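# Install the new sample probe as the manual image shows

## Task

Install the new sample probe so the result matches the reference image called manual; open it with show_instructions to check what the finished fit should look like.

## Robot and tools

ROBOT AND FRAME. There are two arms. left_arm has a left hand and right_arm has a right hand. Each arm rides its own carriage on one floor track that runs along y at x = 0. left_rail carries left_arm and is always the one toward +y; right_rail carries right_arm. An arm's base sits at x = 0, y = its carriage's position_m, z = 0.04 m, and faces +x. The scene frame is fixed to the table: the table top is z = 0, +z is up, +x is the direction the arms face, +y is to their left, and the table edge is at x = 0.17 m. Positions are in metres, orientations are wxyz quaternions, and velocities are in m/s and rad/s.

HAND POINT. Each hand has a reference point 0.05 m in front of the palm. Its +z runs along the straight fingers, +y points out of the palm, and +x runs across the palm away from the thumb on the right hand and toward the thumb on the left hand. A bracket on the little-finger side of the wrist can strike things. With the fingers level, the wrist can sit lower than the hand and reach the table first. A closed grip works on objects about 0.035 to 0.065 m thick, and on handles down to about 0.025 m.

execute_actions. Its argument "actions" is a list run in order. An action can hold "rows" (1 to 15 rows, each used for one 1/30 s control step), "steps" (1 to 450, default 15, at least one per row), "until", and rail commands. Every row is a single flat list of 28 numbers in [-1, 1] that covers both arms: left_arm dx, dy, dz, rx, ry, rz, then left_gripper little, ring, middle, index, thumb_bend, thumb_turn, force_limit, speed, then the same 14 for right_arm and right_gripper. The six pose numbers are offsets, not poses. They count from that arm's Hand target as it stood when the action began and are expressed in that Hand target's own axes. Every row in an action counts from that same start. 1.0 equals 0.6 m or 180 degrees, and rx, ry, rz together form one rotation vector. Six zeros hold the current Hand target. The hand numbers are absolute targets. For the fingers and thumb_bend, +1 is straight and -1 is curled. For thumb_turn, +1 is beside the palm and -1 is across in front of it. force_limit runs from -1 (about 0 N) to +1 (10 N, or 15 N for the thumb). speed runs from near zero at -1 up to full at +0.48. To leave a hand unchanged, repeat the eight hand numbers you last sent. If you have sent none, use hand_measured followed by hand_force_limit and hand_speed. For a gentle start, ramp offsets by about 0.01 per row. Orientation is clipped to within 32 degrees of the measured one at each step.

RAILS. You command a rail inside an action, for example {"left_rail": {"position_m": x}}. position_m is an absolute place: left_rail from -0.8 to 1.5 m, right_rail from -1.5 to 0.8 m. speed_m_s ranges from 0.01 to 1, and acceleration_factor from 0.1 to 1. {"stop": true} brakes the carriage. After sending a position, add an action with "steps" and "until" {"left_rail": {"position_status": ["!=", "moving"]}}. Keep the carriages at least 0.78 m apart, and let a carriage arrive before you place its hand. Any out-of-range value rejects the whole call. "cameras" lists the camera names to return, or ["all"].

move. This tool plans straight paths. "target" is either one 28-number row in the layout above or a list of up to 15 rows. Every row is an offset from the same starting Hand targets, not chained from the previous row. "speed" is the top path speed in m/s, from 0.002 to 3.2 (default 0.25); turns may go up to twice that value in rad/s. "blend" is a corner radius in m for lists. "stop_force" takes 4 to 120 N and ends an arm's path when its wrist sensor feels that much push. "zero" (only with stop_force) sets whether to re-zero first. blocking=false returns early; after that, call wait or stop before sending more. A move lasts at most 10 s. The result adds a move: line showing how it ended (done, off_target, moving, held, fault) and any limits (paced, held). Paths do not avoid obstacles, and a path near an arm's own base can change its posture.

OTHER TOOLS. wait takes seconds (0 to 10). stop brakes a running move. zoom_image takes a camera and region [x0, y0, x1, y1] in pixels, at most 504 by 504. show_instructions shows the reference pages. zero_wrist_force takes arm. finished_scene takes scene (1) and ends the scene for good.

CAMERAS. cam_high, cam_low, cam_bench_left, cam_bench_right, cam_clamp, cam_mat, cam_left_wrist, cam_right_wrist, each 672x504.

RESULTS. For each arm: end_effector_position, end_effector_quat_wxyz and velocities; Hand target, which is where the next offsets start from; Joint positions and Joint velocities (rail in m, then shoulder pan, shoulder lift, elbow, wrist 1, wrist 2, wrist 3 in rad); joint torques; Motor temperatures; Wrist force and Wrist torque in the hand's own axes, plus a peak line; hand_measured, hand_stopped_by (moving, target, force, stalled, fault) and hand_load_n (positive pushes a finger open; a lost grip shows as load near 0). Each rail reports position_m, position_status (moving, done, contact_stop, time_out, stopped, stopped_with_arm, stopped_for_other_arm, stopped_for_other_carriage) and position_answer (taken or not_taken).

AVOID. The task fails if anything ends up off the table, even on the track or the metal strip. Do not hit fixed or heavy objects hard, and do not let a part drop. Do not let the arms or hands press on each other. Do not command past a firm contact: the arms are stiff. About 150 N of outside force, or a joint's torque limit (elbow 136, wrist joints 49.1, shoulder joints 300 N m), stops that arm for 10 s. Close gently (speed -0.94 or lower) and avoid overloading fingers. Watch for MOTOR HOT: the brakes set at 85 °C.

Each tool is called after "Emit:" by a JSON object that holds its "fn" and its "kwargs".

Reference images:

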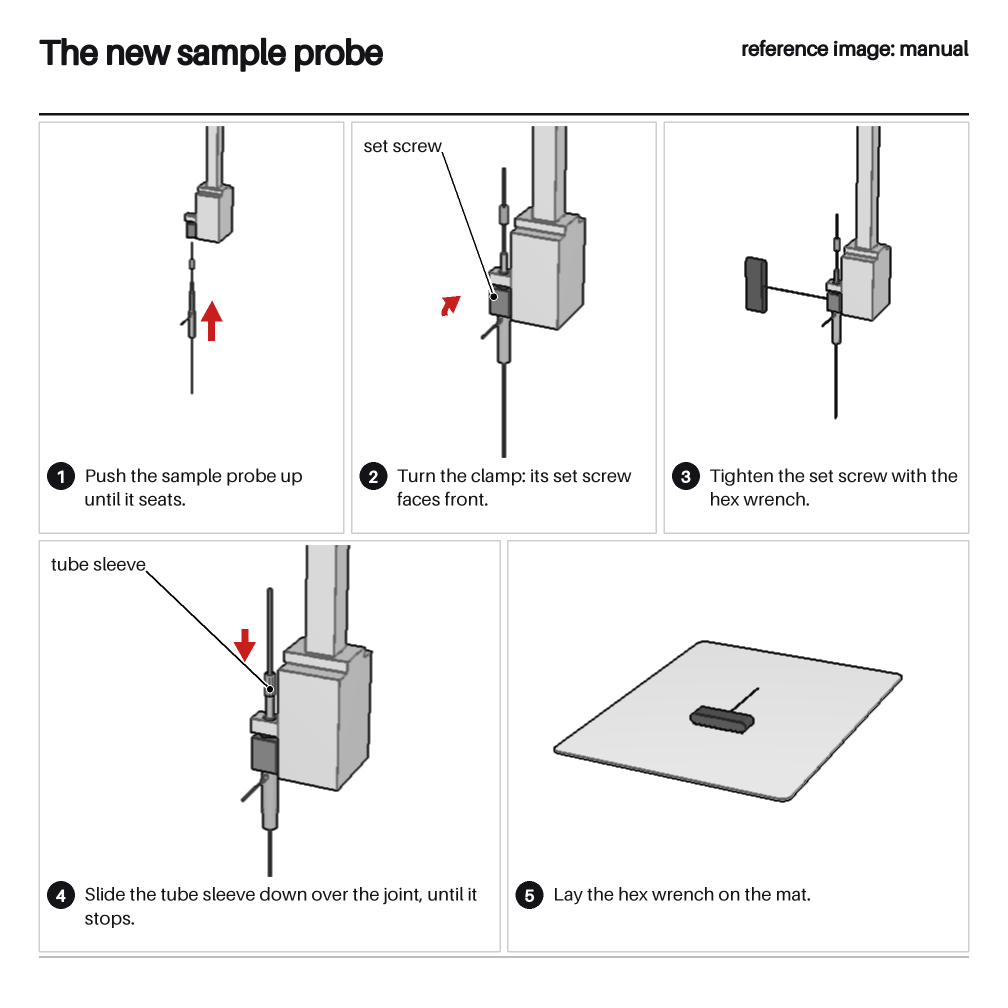

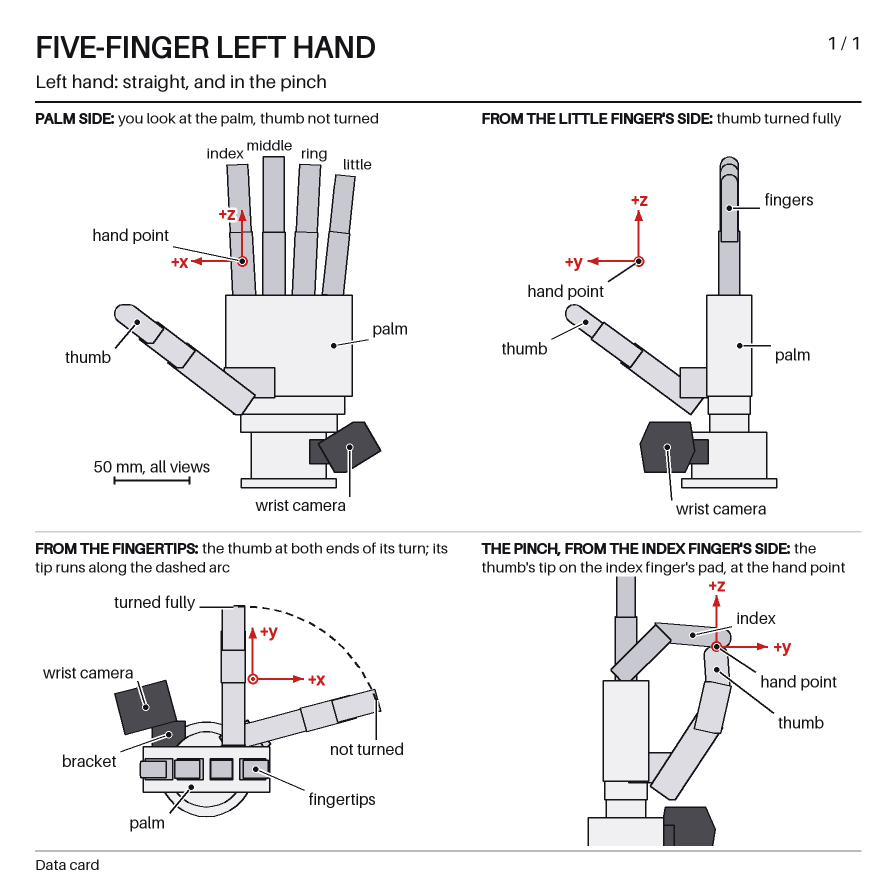

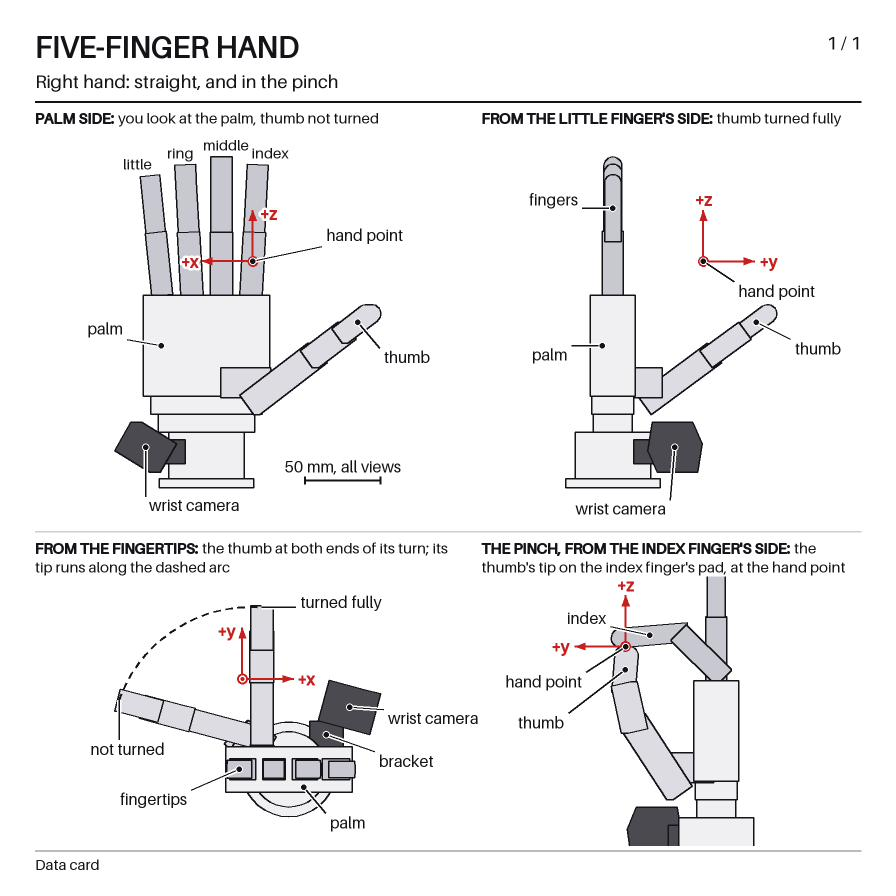

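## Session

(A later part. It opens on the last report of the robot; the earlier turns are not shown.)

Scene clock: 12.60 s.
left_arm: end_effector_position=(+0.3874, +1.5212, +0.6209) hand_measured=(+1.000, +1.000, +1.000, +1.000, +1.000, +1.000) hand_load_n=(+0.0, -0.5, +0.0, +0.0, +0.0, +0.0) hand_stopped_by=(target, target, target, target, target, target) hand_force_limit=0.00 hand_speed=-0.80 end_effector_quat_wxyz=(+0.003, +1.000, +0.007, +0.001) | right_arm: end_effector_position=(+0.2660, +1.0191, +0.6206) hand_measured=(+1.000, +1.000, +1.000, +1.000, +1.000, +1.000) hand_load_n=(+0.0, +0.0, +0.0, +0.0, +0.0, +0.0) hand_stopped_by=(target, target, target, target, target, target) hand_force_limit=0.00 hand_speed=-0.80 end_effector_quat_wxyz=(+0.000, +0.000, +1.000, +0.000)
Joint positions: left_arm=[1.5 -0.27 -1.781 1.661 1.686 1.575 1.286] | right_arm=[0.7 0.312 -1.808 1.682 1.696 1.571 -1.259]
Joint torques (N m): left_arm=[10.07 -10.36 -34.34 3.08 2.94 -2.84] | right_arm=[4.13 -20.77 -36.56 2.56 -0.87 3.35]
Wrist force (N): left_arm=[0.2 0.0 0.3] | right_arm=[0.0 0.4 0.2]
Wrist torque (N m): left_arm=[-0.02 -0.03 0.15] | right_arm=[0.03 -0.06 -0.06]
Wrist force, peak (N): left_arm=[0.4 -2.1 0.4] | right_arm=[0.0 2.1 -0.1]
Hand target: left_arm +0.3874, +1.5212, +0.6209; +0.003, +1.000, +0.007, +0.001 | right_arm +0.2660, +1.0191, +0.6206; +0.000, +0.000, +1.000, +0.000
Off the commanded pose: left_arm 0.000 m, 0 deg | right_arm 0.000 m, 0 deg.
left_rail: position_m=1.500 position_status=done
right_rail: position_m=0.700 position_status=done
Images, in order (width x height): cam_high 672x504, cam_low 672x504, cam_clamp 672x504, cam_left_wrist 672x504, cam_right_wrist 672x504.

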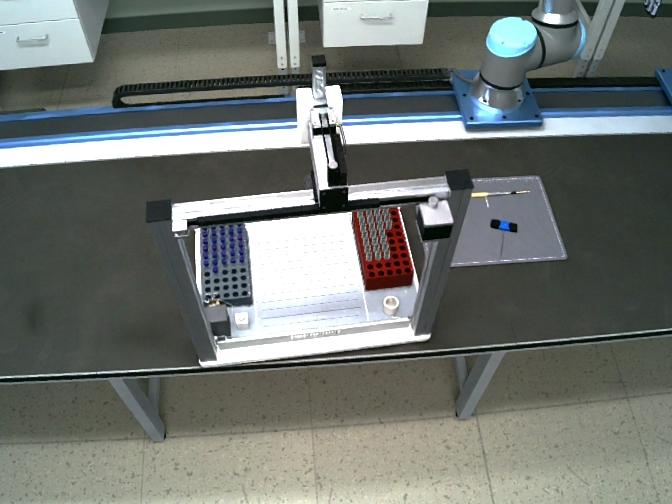

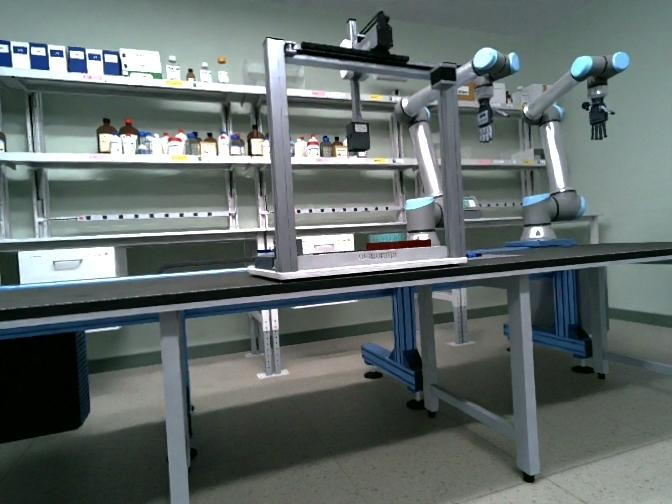

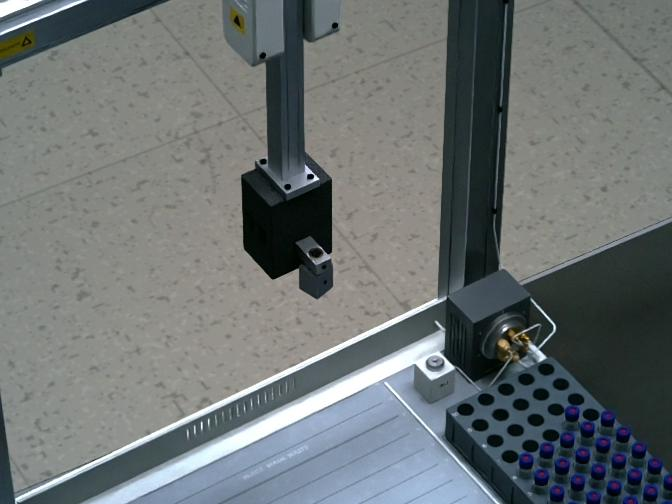

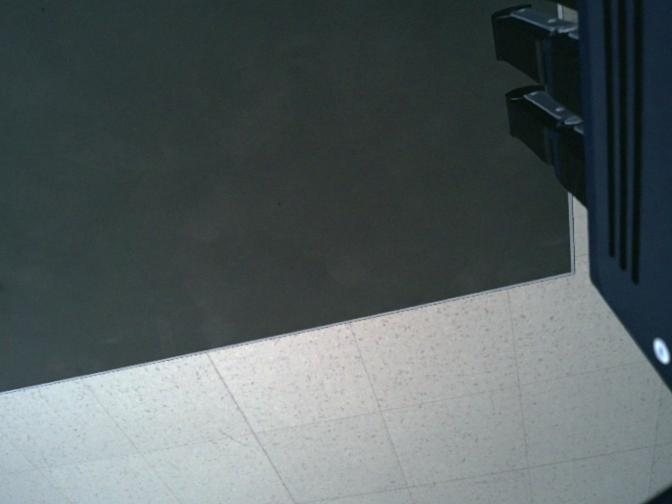

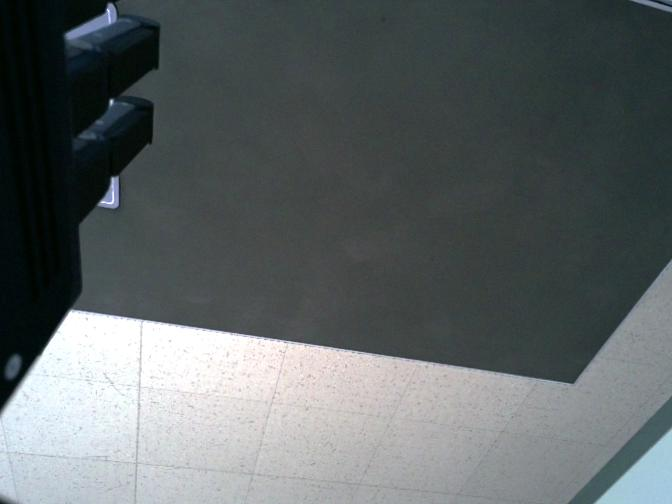

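Emit:
{"fn": "show_instructions", "kwargs": {}}

Reference images for this scene: manual, FIVE-FINGER LEFT HAND page 1, FIVE-FINGER HAND page 1.

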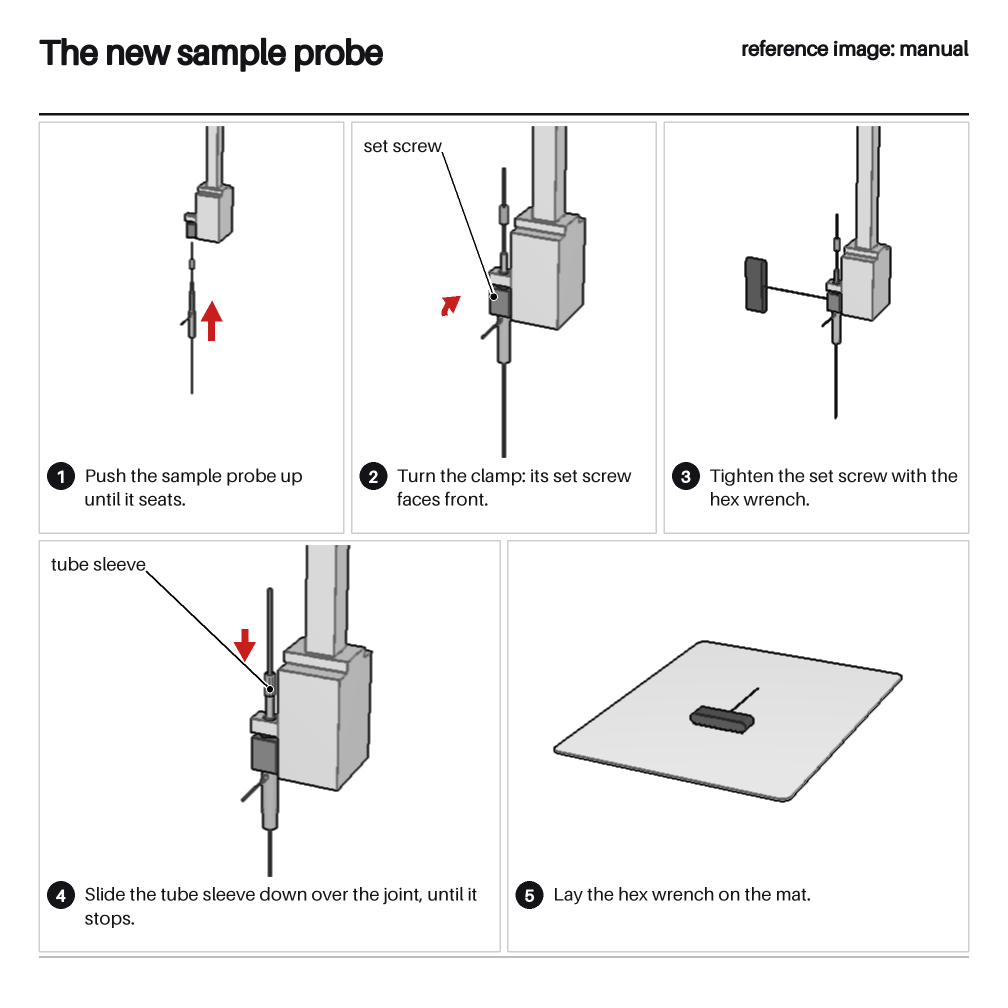

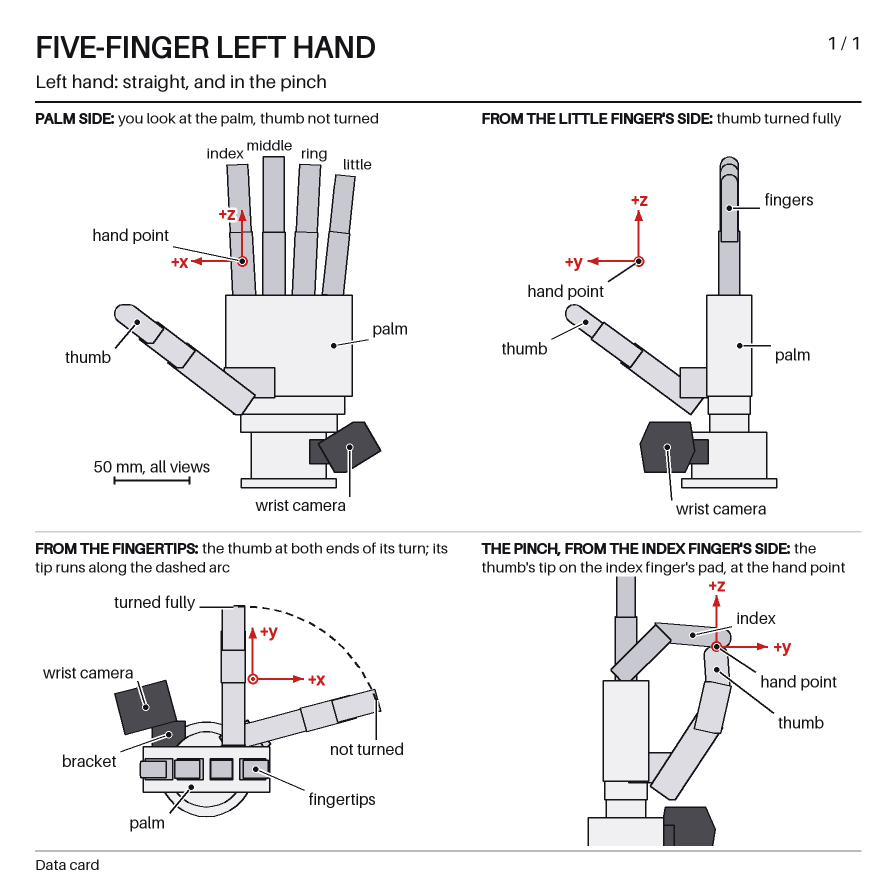

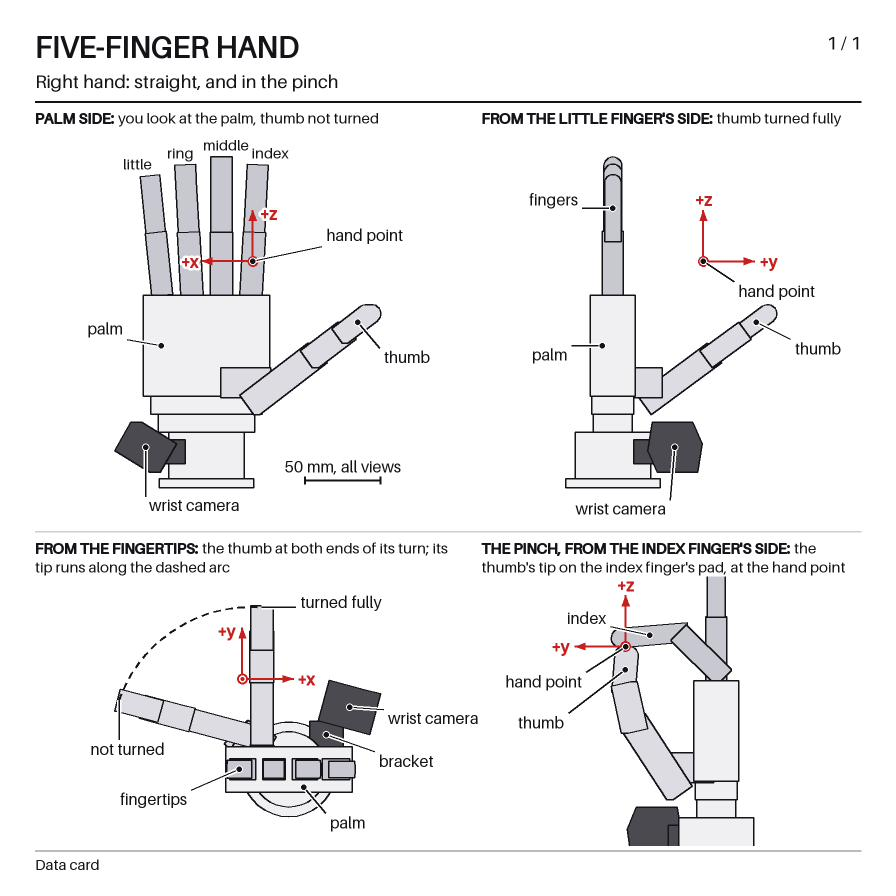

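Emit:
{"fn": "execute_actions", "kwargs": {"actions": [{"right_rail":{"position_m":-0.45},"steps":200,"until":{"right_rail":{"position_status":["!=","moving"]}}}], "cameras": ["cam_clamp","cam_high","cam_low","cam_right_wrist"]}}

Scene clock: 26.13 s.
left_arm: end_effector_position=(+0.3874, +1.5212, +0.6209) hand_measured=(+1.000, +1.000, +1.000, +1.000, +1.000, +1.000) hand_load_n=(+0.0, +0.0, +0.0, +0.0, +0.0, +0.0) hand_stopped_by=(target, target, target, target, target, target) hand_force_limit=0.00 hand_speed=-0.80 end_effector_quat_wxyz=(+0.003, +1.000, +0.007, +0.001) | right_arm: end_effector_position=(+0.2660, -0.1309, +0.6206) hand_measured=(+1.000, +1.000, +1.000, +1.000, +1.000, +1.000) hand_load_n=(+0.0, +0.0, +0.0, +0.0, +0.0, +0.0) hand_stopped_by=(target, target, target, target, target, target) hand_force_limit=0.00 hand_speed=-0.80 end_effector_quat_wxyz=(+0.000, +0.000, +1.000, +0.000)
Joint positions: left_arm=[1.5 -0.27 -1.781 1.661 1.686 1.575 1.286] | right_arm=[-0.45 0.312 -1.808 1.682 1.696 1.571 -1.259]
Joint torques (N m): left_arm=[7.83 -8.45 -43.45 1.37 2.73 -2.53] | right_arm=[-2.66 -11.21 -39.65 4.06 -1.54 3.04]
Wrist force (N): left_arm=[0.4 0.0 0.1] | right_arm=[0.4 0.1 0.3]
Wrist torque (N m): left_arm=[-0.02 -0.05 0.15] | right_arm=[-0.02 -0.12 -0.05]
Wrist force, peak (N): left_arm=[0.9 -0.4 -0.5] | right_arm=[0.5 2.3 0.3]
Hand target: left_arm +0.3874, +1.5212, +0.6209; +0.003, +1.000, +0.007, +0.001 | right_arm +0.2660, -0.1309, +0.6206; +0.000, +0.000, +1.000, +0.000
Off the commanded pose: left_arm 0.000 m, 0 deg | right_arm 0.000 m, 0 deg.
left_rail: position_m=1.500 position_status=done
right_rail: position_m=-0.450 position_status=done
Images, in order (width x height): cam_high 672x504, cam_low 672x504, cam_clamp 672x504, cam_right_wrist 672x504.

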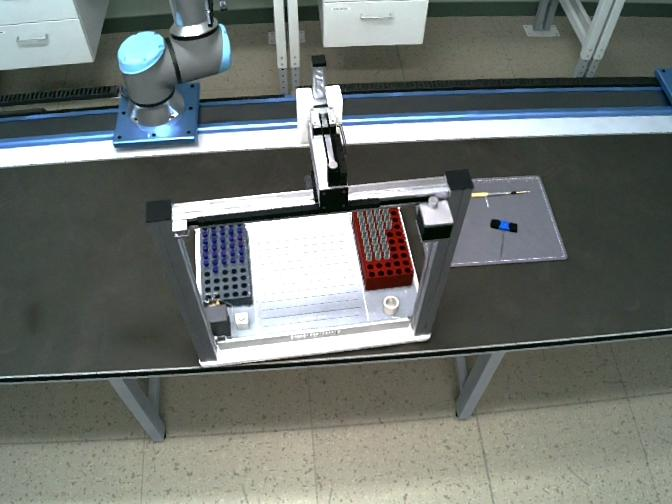

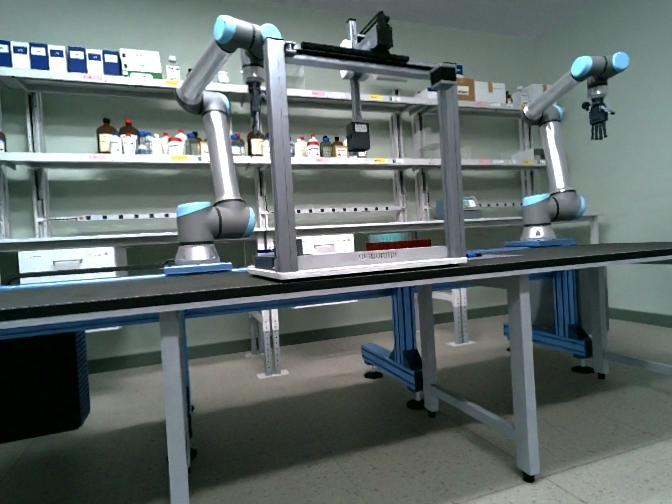

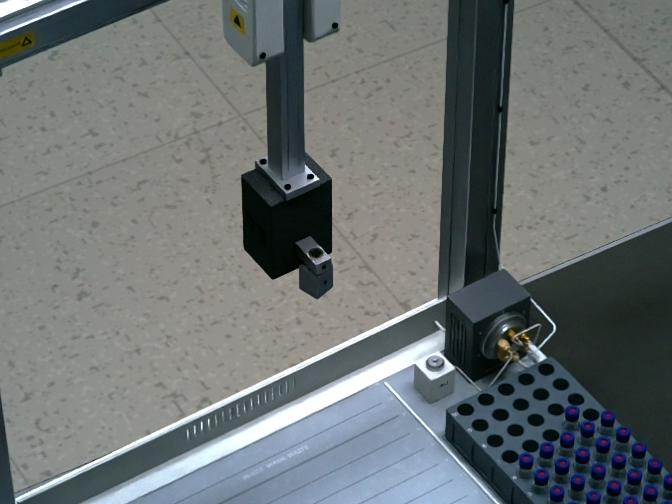

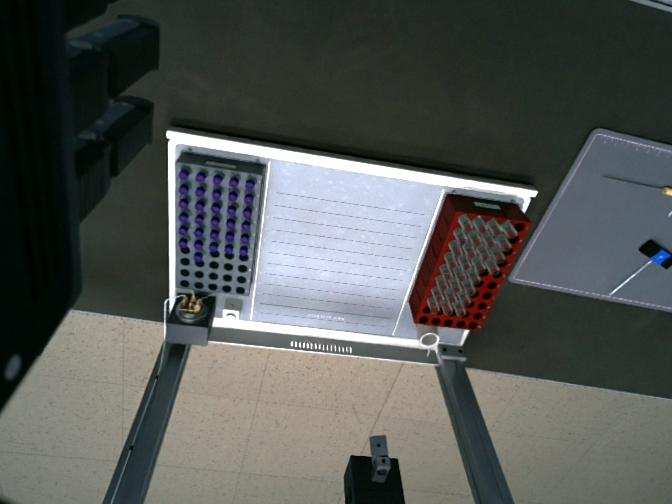

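Emit:
{"fn": "zoom_image", "kwargs": {"camera": "cam_right_wrist", "region": [330, 420, 420, 504]}}

Scaled by 5.600 from the camera's 672x504 image, which has a finer 960x720 frame.

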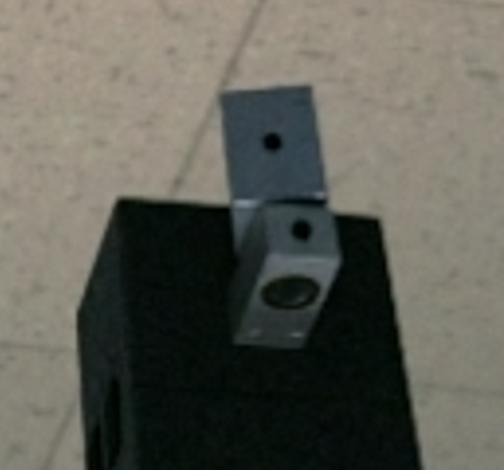

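Emit:
{"fn": "execute_actions", "kwargs": {"actions": [{"right_rail":{"position_m":-0.2},"steps":200,"until":{"right_rail":{"position_status":["!=","moving"]}}}], "cameras": ["cam_right_wrist"]}}

Emit:
{"fn": "zoom_image", "kwargs": {"camera": "cam_right_wrist", "region": [200, 400, 340, 504]}}

Scene clock: 30.07 s.
left_arm: end_effector_position=(+0.3874, +1.5212, +0.6209) hand_measured=(+1.000, +1.000, +1.000, +1.000, +1.000, +1.000) hand_load_n=(+0.0, +0.0, +0.0, +0.0, -0.5, +0.0) hand_stopped_by=(target, target, target, target, target, target) hand_force_limit=0.00 hand_speed=-0.80 end_effector_quat_wxyz=(+0.003, +1.000, +0.007, +0.001) | right_arm: end_effector_position=(+0.2660, +0.1191, +0.6206) hand_measured=(+1.000, +1.000, +1.000, +1.000, +1.000, +1.000) hand_load_n=(+0.0, +0.0, +0.0, +0.0, +0.0, +0.0) hand_stopped_by=(target, target, target, target, target, target) hand_force_limit=0.00 hand_speed=-0.80 end_effector_quat_wxyz=(+0.000, +0.000, +1.000, +0.000)
Joint positions: left_arm=[1.5 -0.27 -1.781 1.661 1.686 1.575 1.286] | right_arm=[-0.2 0.312 -1.808 1.682 1.696 1.571 -1.259]
Joint torques (N m): left_arm=[7.72 -12.56 -43.2 1.53 2.94 -2.18] | right_arm=[-3.72 -16.23 -44.25 1.31 0.95 2.61]
Wrist force (N): left_arm=[0.6 0.1 -0.2] | right_arm=[0.2 0.1 0.5]
Wrist torque (N m): left_arm=[0.04 -0.09 0.16] | right_arm=[-0.02 -0.10 -0.06]
Wrist force, peak (N): left_arm=[0.9 -0.5 -0.6] | right_arm=[0.3 -2.0 0.4]
Hand target: left_arm +0.3874, +1.5212, +0.6209; +0.003, +1.000, +0.007, +0.001 | right_arm +0.2660, +0.1191, +0.6206; +0.000, +0.000, +1.000, +0.000
Off the commanded pose: left_arm 0.000 m, 0 deg | right_arm 0.000 m, 0 deg.
left_rail: position_m=1.500 position_status=done
right_rail: position_m=-0.200 position_status=done
Images, in order (width x height): cam_right_wrist 672x504.

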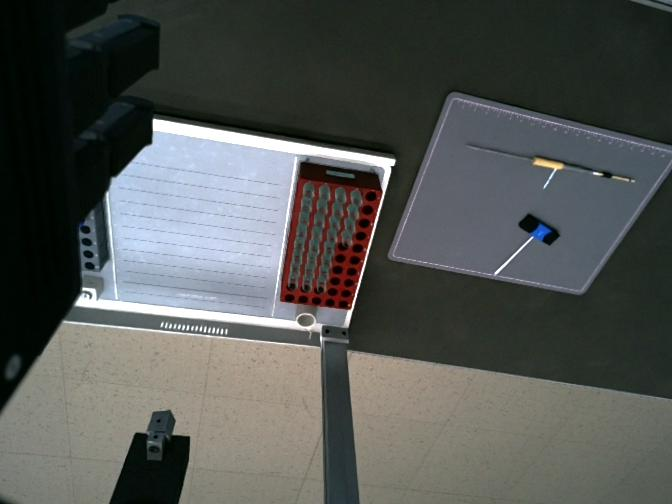

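Scaled by 3.600 from the camera's 672x504 image, which has a finer 960x720 frame.

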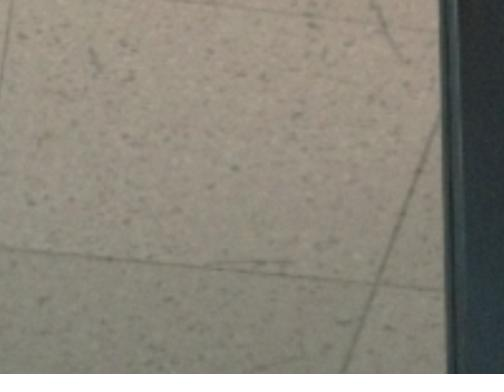

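Emit:
{"fn": "zoom_image", "kwargs": {"camera": "cam_right_wrist", "region": [110, 390, 210, 490]}}

Scaled by 5.040 from the camera's 672x504 image, which has a finer 960x720 frame.

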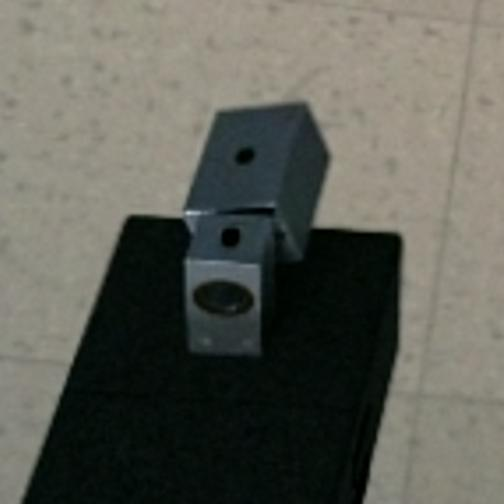

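Emit:
{"fn": "execute_actions", "kwargs": {"actions": [{"right_rail":{"position_m":-0.5},"steps":200,"until":{"right_rail":{"position_status":["!=","moving"]}}}]}}

Emit:
{"fn": "move", "kwargs": {"target": [0,0,0,0,0,0,1,1,1,1,1,1,0,-0.8, -0.307,0.167,0.2,-0.3849,0.3849,0.3849,1,1,1,1,1,1,0,-0.8], "speed": 0.35, "cameras": ["cam_clamp","cam_right_wrist","cam_high","cam_low"]}}

Scene clock: 32.20 s.
left_arm: end_effector_position=(+0.3874, +1.5212, +0.6209) hand_measured=(+1.000, +1.000, +1.000, +1.000, +1.000, +1.000) hand_load_n=(-0.5, +0.0, +0.0, +0.0, +0.0, +0.0) hand_stopped_by=(target, target, target, target, target, target) hand_force_limit=0.00 hand_speed=-0.80 end_effector_quat_wxyz=(+0.003, +1.000, +0.007, +0.001) | right_arm: end_effector_position=(+0.2660, -0.1809, +0.6207) hand_measured=(+1.000, +1.000, +1.000, +1.000, +1.000, +1.000) hand_load_n=(+0.0, +0.0, +0.0, +0.0, +0.0, +0.0) hand_stopped_by=(target, target, target, target, target, target) hand_force_limit=0.00 hand_speed=-0.80 end_effector_quat_wxyz=(+0.000, +0.000, +1.000, +0.000)
Joint positions: left_arm=[1.5 -0.27 -1.781 1.661 1.686 1.575 1.286] | right_arm=[-0.5 0.312 -1.808 1.682 1.696 1.571 -1.259]
Joint torques (N m): left_arm=[10.12 -8.64 -43.19 1.02 3.23 -1.97] | right_arm=[-3.34 -12.73 -43.36 3.75 2 2.58]
Wrist force (N): left_arm=[0.3 -0.3 0.1] | right_arm=[0.0 -0.2 0.0]
Wrist torque (N m): left_arm=[-0.05 -0.04 0.16] | right_arm=[-0.04 -0.05 -0.08]
Wrist force, peak (N): left_arm=[1.1 -0.4 0.0] | right_arm=[0.1 2.4 0.2]
Hand target: left_arm +0.3874, +1.5212, +0.6209; +0.003, +1.000, +0.007, +0.001 | right_arm +0.2660, -0.1809, +0.6206; +0.000, +0.000, +1.000, +0.000
Off the commanded pose: left_arm 0.000 m, 0 deg | right_arm 0.000 m, 0 deg.
left_rail: position_m=1.500 position_status=done
right_rail: position_m=-0.500 position_status=done

Scene clock: 36.10 s.
left_arm: end_effector_position=(+0.3874, +1.5212, +0.6209) hand_measured=(+1.000, +1.000, +1.000, +1.000, +1.000, +1.000) hand_load_n=(+0.0, +0.0, +0.0, +0.0, -0.5, +0.0) hand_stopped_by=(target, target, target, target, target, target) hand_force_limit=0.00 hand_speed=-0.80 end_effector_quat_wxyz=(+0.003, +1.000, +0.007, +0.001) | right_arm: end_effector_position=(+0.4502, -0.0803, +0.5005) hand_measured=(+1.000, +1.000, +1.000, +1.000, +1.000, +1.000) hand_load_n=(+0.0, +0.0, +0.0, +0.0, +0.0, +0.0) hand_stopped_by=(target, target, target, target, target, target) hand_force_limit=0.00 hand_speed=-0.80 end_effector_quat_wxyz=(+0.495, -0.505, -0.502, -0.498)
Joint positions: left_arm=[1.5 -0.27 -1.781 1.661 1.686 1.575 1.286] | right_arm=[-0.5 -0.054 -1.541 2.349 2.051 0.051 -1.288]
Joint torques (N m): left_arm=[8.11 -11.05 -42.69 1.45 3.27 -1.45] | right_arm=[-6.71 -37.13 -22.64 4.94 3.24 -4.02]
Wrist force (N): left_arm=[0.2 -0.3 -0.1] | right_arm=[1.3 -0.9 1.8]
Wrist torque (N m): left_arm=[-0.04 -0.02 0.15] | right_arm=[-0.14 -0.04 0.21]
Wrist force, peak (N): left_arm=[0.9 -0.4 -0.5] | right_arm=[1.3 -0.6 2.5]
Hand target: left_arm +0.3874, +1.5212, +0.6209; +0.003, +1.000, +0.007, +0.001 | right_arm +0.4502, -0.0807, +0.5006; +0.500, -0.500, -0.500, -0.500
Off the commanded pose: left_arm 0.000 m, 0 deg | right_arm 0.000 m, 1 deg.
left_rail: position_m=1.500 position_status=done
right_rail: position_m=-0.500 position_status=done
move: done
Images, in order (width x height): cam_high 672x504, cam_low 672x504, cam_clamp 672x504, cam_right_wrist 672x504.

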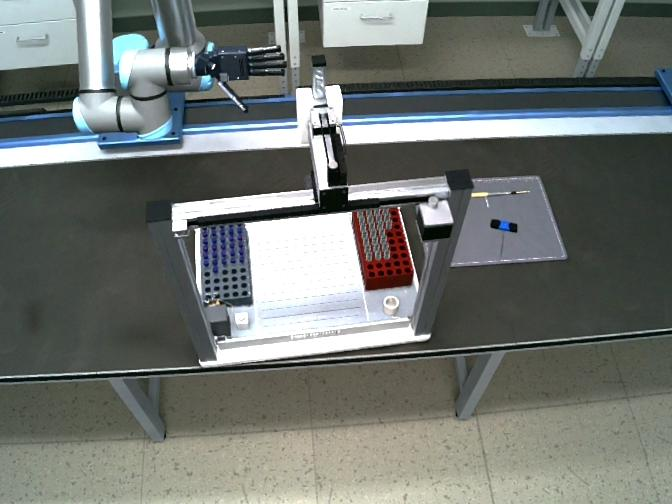

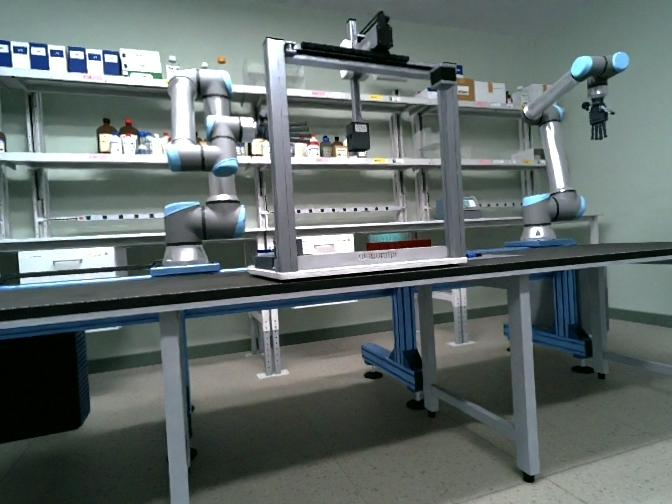

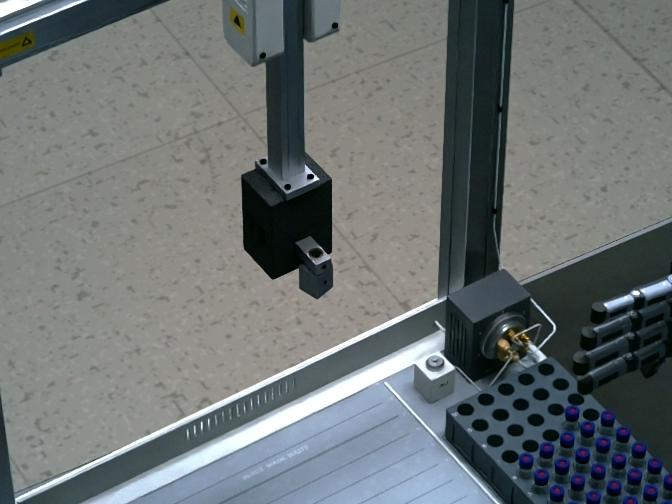

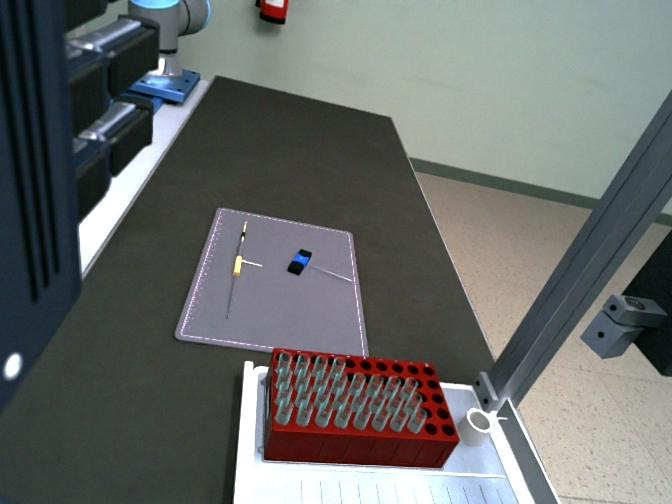

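Emit:
{"fn": "zoom_image", "kwargs": {"camera": "cam_right_wrist", "region": [572, 270, 672, 380]}}

Emit:
{"fn": "zoom_image", "kwargs": {"camera": "cam_right_wrist", "region": [170, 190, 380, 370]}}

Scaled by 4.582 from the camera's 672x504 image, which has a finer 960x720 frame.

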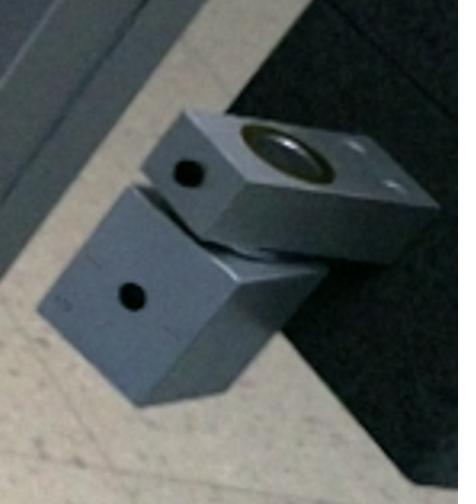

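Scaled by 2.400 from the camera's 672x504 image, which has a finer 960x720 frame.

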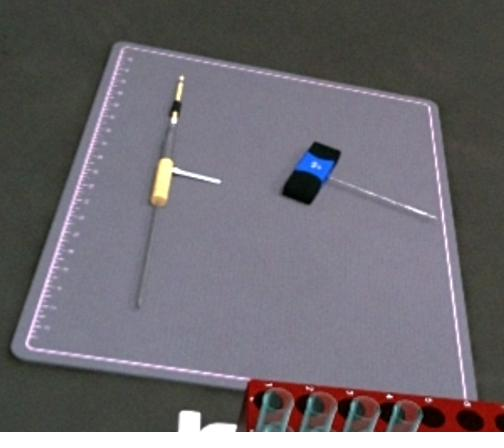

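Emit:
{"fn": "move", "kwargs": {"target": [[0,0,0,0,0,0,1,1,1,1,1,1,0,-0.8, 0.083,-0.083,0.05,0.3849,-0.3849,-0.3849,1,1,1,1,1,1,0,-0.8],[0,0,0,0,0,0,1,1,1,1,1,1,0,-0.8, -0.083,0.083,0.228,-0.6203,0.121,0.6283,1,1,1,1,1,1,0,-0.8]], "speed": 0.4, "blend": [0.03,0], "cameras": ["cam_clamp","cam_right_wrist","cam_high"]}}

Scene clock: 46.13 s.
left_arm: end_effector_position=(+0.3874, +1.5212, +0.6209) hand_measured=(+1.000, +1.000, +1.000, +1.000, +1.000, +1.000) hand_load_n=(+0.0, -0.5, +0.0, +0.0, +0.0, +0.0) hand_stopped_by=(target, target, target, target, target, target) hand_force_limit=0.00 hand_speed=-0.80 end_effector_quat_wxyz=(+0.003, +1.000, +0.007, +0.001) | right_arm: end_effector_position=(+0.5000, +0.0561, +0.4509) hand_measured=(+1.000, +1.000, +1.000, +1.000, +1.000, +1.000) hand_load_n=(+0.0, +0.0, +0.0, +0.0, +0.0, -0.5) hand_stopped_by=(target, target, target, target, target, target) hand_force_limit=0.00 hand_speed=-0.80 end_effector_quat_wxyz=(-0.156, +0.708, -0.672, +0.148)
Joint positions: left_arm=[1.5 -0.27 -1.781 1.661 1.686 1.575 1.286] | right_arm=[-0.5 0.609 -1.231 1.294 1.133 1.793 -2.628]
Joint torques (N m): left_arm=[9.92 -11.61 -42.08 1.38 2.88 -1.21] | right_arm=[12.45 -51.56 -47.95 -1.06 -3.12 -4.29]
Wrist force (N): left_arm=[0.5 -0.4 -0.2] | right_arm=[-0.8 -1.1 0.3]
Wrist torque (N m): left_arm=[-0.05 -0.07 0.17] | right_arm=[-0.03 0.00 -0.10]
Wrist force, peak (N): left_arm=[0.7 -0.9 -0.2] | right_arm=[1.4 -0.8 2.3]
Hand target: left_arm +0.3874, +1.5212, +0.6209; +0.003, +1.000, +0.007, +0.001 | right_arm +0.5000, +0.0561, +0.4508; -0.156, +0.708, -0.672, +0.148
Off the commanded pose: left_arm 0.000 m, 0 deg | right_arm 0.000 m, 0 deg.
left_rail: position_m=1.500 position_status=done
right_rail: position_m=-0.500 position_status=done
move: done
Images, in order (width x height): cam_high 672x504, cam_clamp 672x504, cam_right_wrist 672x504.

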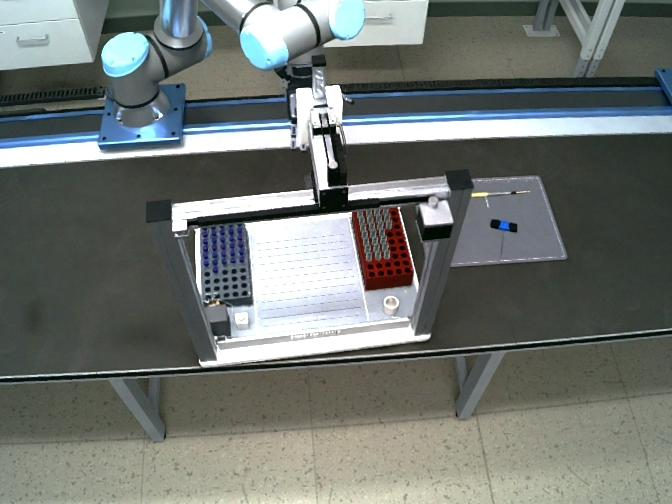

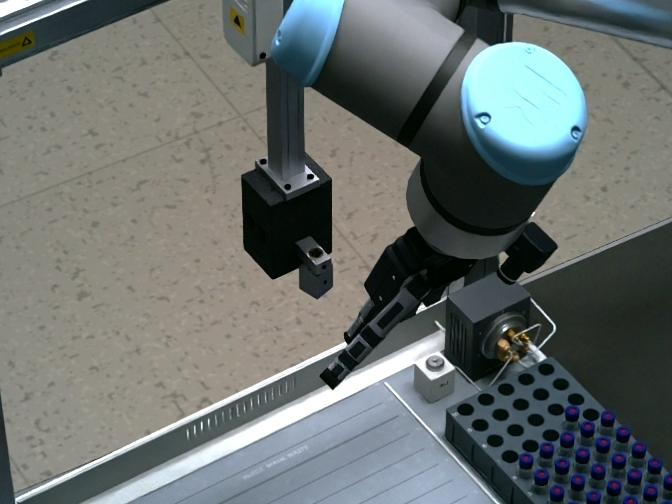

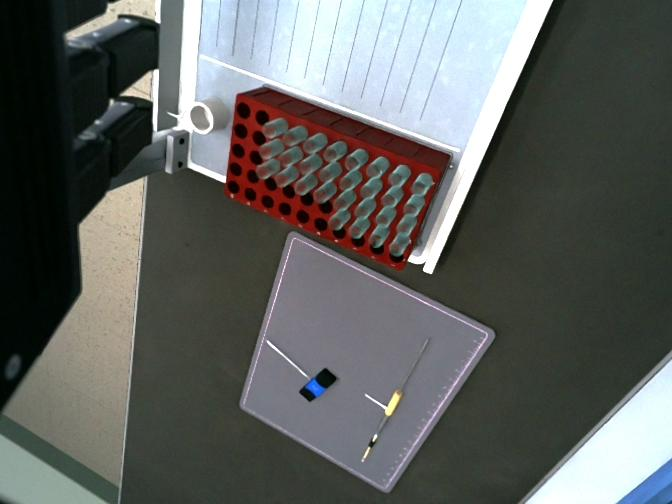

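Emit:
{"fn": "zoom_image", "kwargs": {"camera": "cam_clamp", "region": [280, 220, 480, 400]}}

Scaled by 2.520 from the camera's 672x504 image, which has a finer 960x720 frame.

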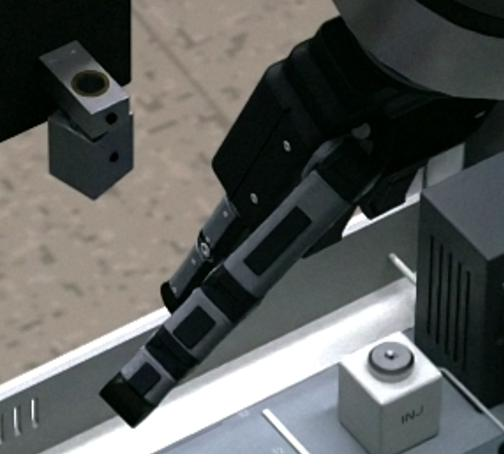

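Emit:
{"fn": "execute_actions", "kwargs": {"actions": [{"rows":[[0,0,0,0,0,0,1,1,1,1,1,1,0,-0.8, 0,-0.075,0.035,0,0,0,1,1,1,1,1,1,0,-0.8]],"steps":40}], "cameras": ["cam_clamp","cam_right_wrist"]}}

Emit:
{"fn": "zoom_image", "kwargs": {"camera": "cam_clamp", "region": [230, 220, 430, 400]}}

Scene clock: 48.33 s.
left_arm: end_effector_position=(+0.3874, +1.5212, +0.6209) hand_measured=(+1.000, +1.000, +1.000, +1.000, +1.000, +1.000) hand_load_n=(+0.0, +0.0, +0.0, +0.0, +0.0, +0.0) hand_stopped_by=(target, target, target, target, target, target) hand_force_limit=0.00 hand_speed=-0.80 end_effector_quat_wxyz=(+0.003, +1.000, +0.007, +0.001) | right_arm: end_effector_position=(+0.5496, +0.0587, +0.4507) hand_measured=(+1.000, +1.000, +1.000, +1.000, +1.000, +1.000) hand_load_n=(+0.0, +0.0, +0.0, +0.0, +0.0, -0.5) hand_stopped_by=(target, target, target, target, target, target) hand_force_limit=0.00 hand_speed=-0.80 end_effector_quat_wxyz=(-0.156, +0.708, -0.672, +0.148)
Joint positions: left_arm=[1.5 -0.27 -1.781 1.661 1.686 1.575 1.286] | right_arm=[-0.5 0.572 -1.17 1.208 1.15 1.78 -2.663]
Joint torques (N m): left_arm=[12.37 -11.96 -42.29 1.41 3.09 -0.82] | right_arm=[-8.57 -56.65 -48.15 6.42 -3.39 -4.01]
Wrist force (N): left_arm=[0.7 -0.1 -0.2] | right_arm=[-1.0 -1.0 0.6]
Wrist torque (N m): left_arm=[0.00 -0.11 0.17] | right_arm=[-0.06 -0.01 -0.06]
Wrist force, peak (N): left_arm=[0.3 -1.1 -0.1] | right_arm=[-3.3 10.4 -6.7]
Hand target: left_arm +0.3874, +1.5212, +0.6209; +0.003, +1.000, +0.007, +0.001 | right_arm +0.5496, +0.0587, +0.4507; -0.156, +0.708, -0.672, +0.148
Off the commanded pose: left_arm 0.000 m, 0 deg | right_arm 0.000 m, 0 deg.
left_rail: position_m=1.500 position_status=done
right_rail: position_m=-0.500 position_status=done
Images, in order (width x height): cam_clamp 672x504, cam_right_wrist 672x504.

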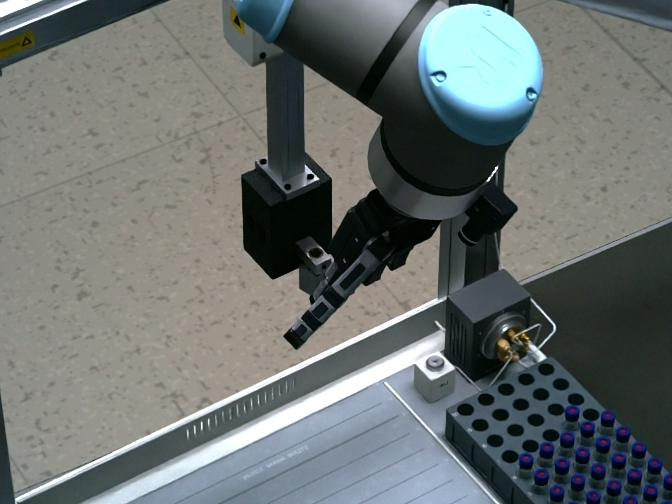

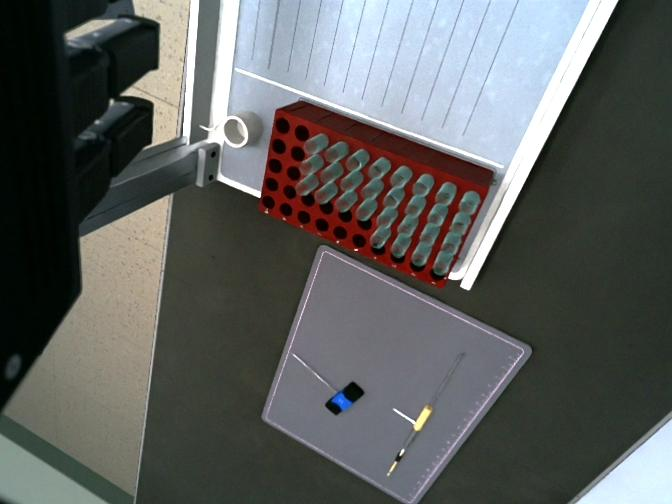

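Scaled by 2.520 from the camera's 672x504 image, which has a finer 960x720 frame.

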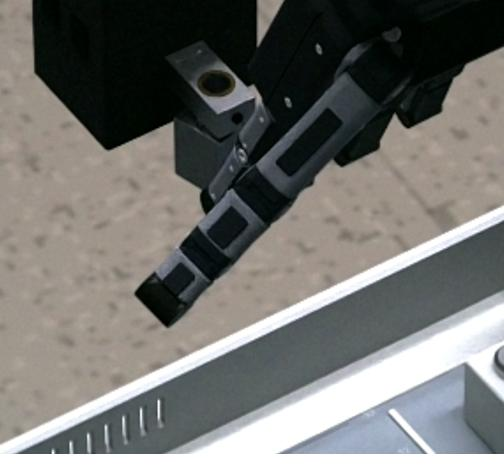

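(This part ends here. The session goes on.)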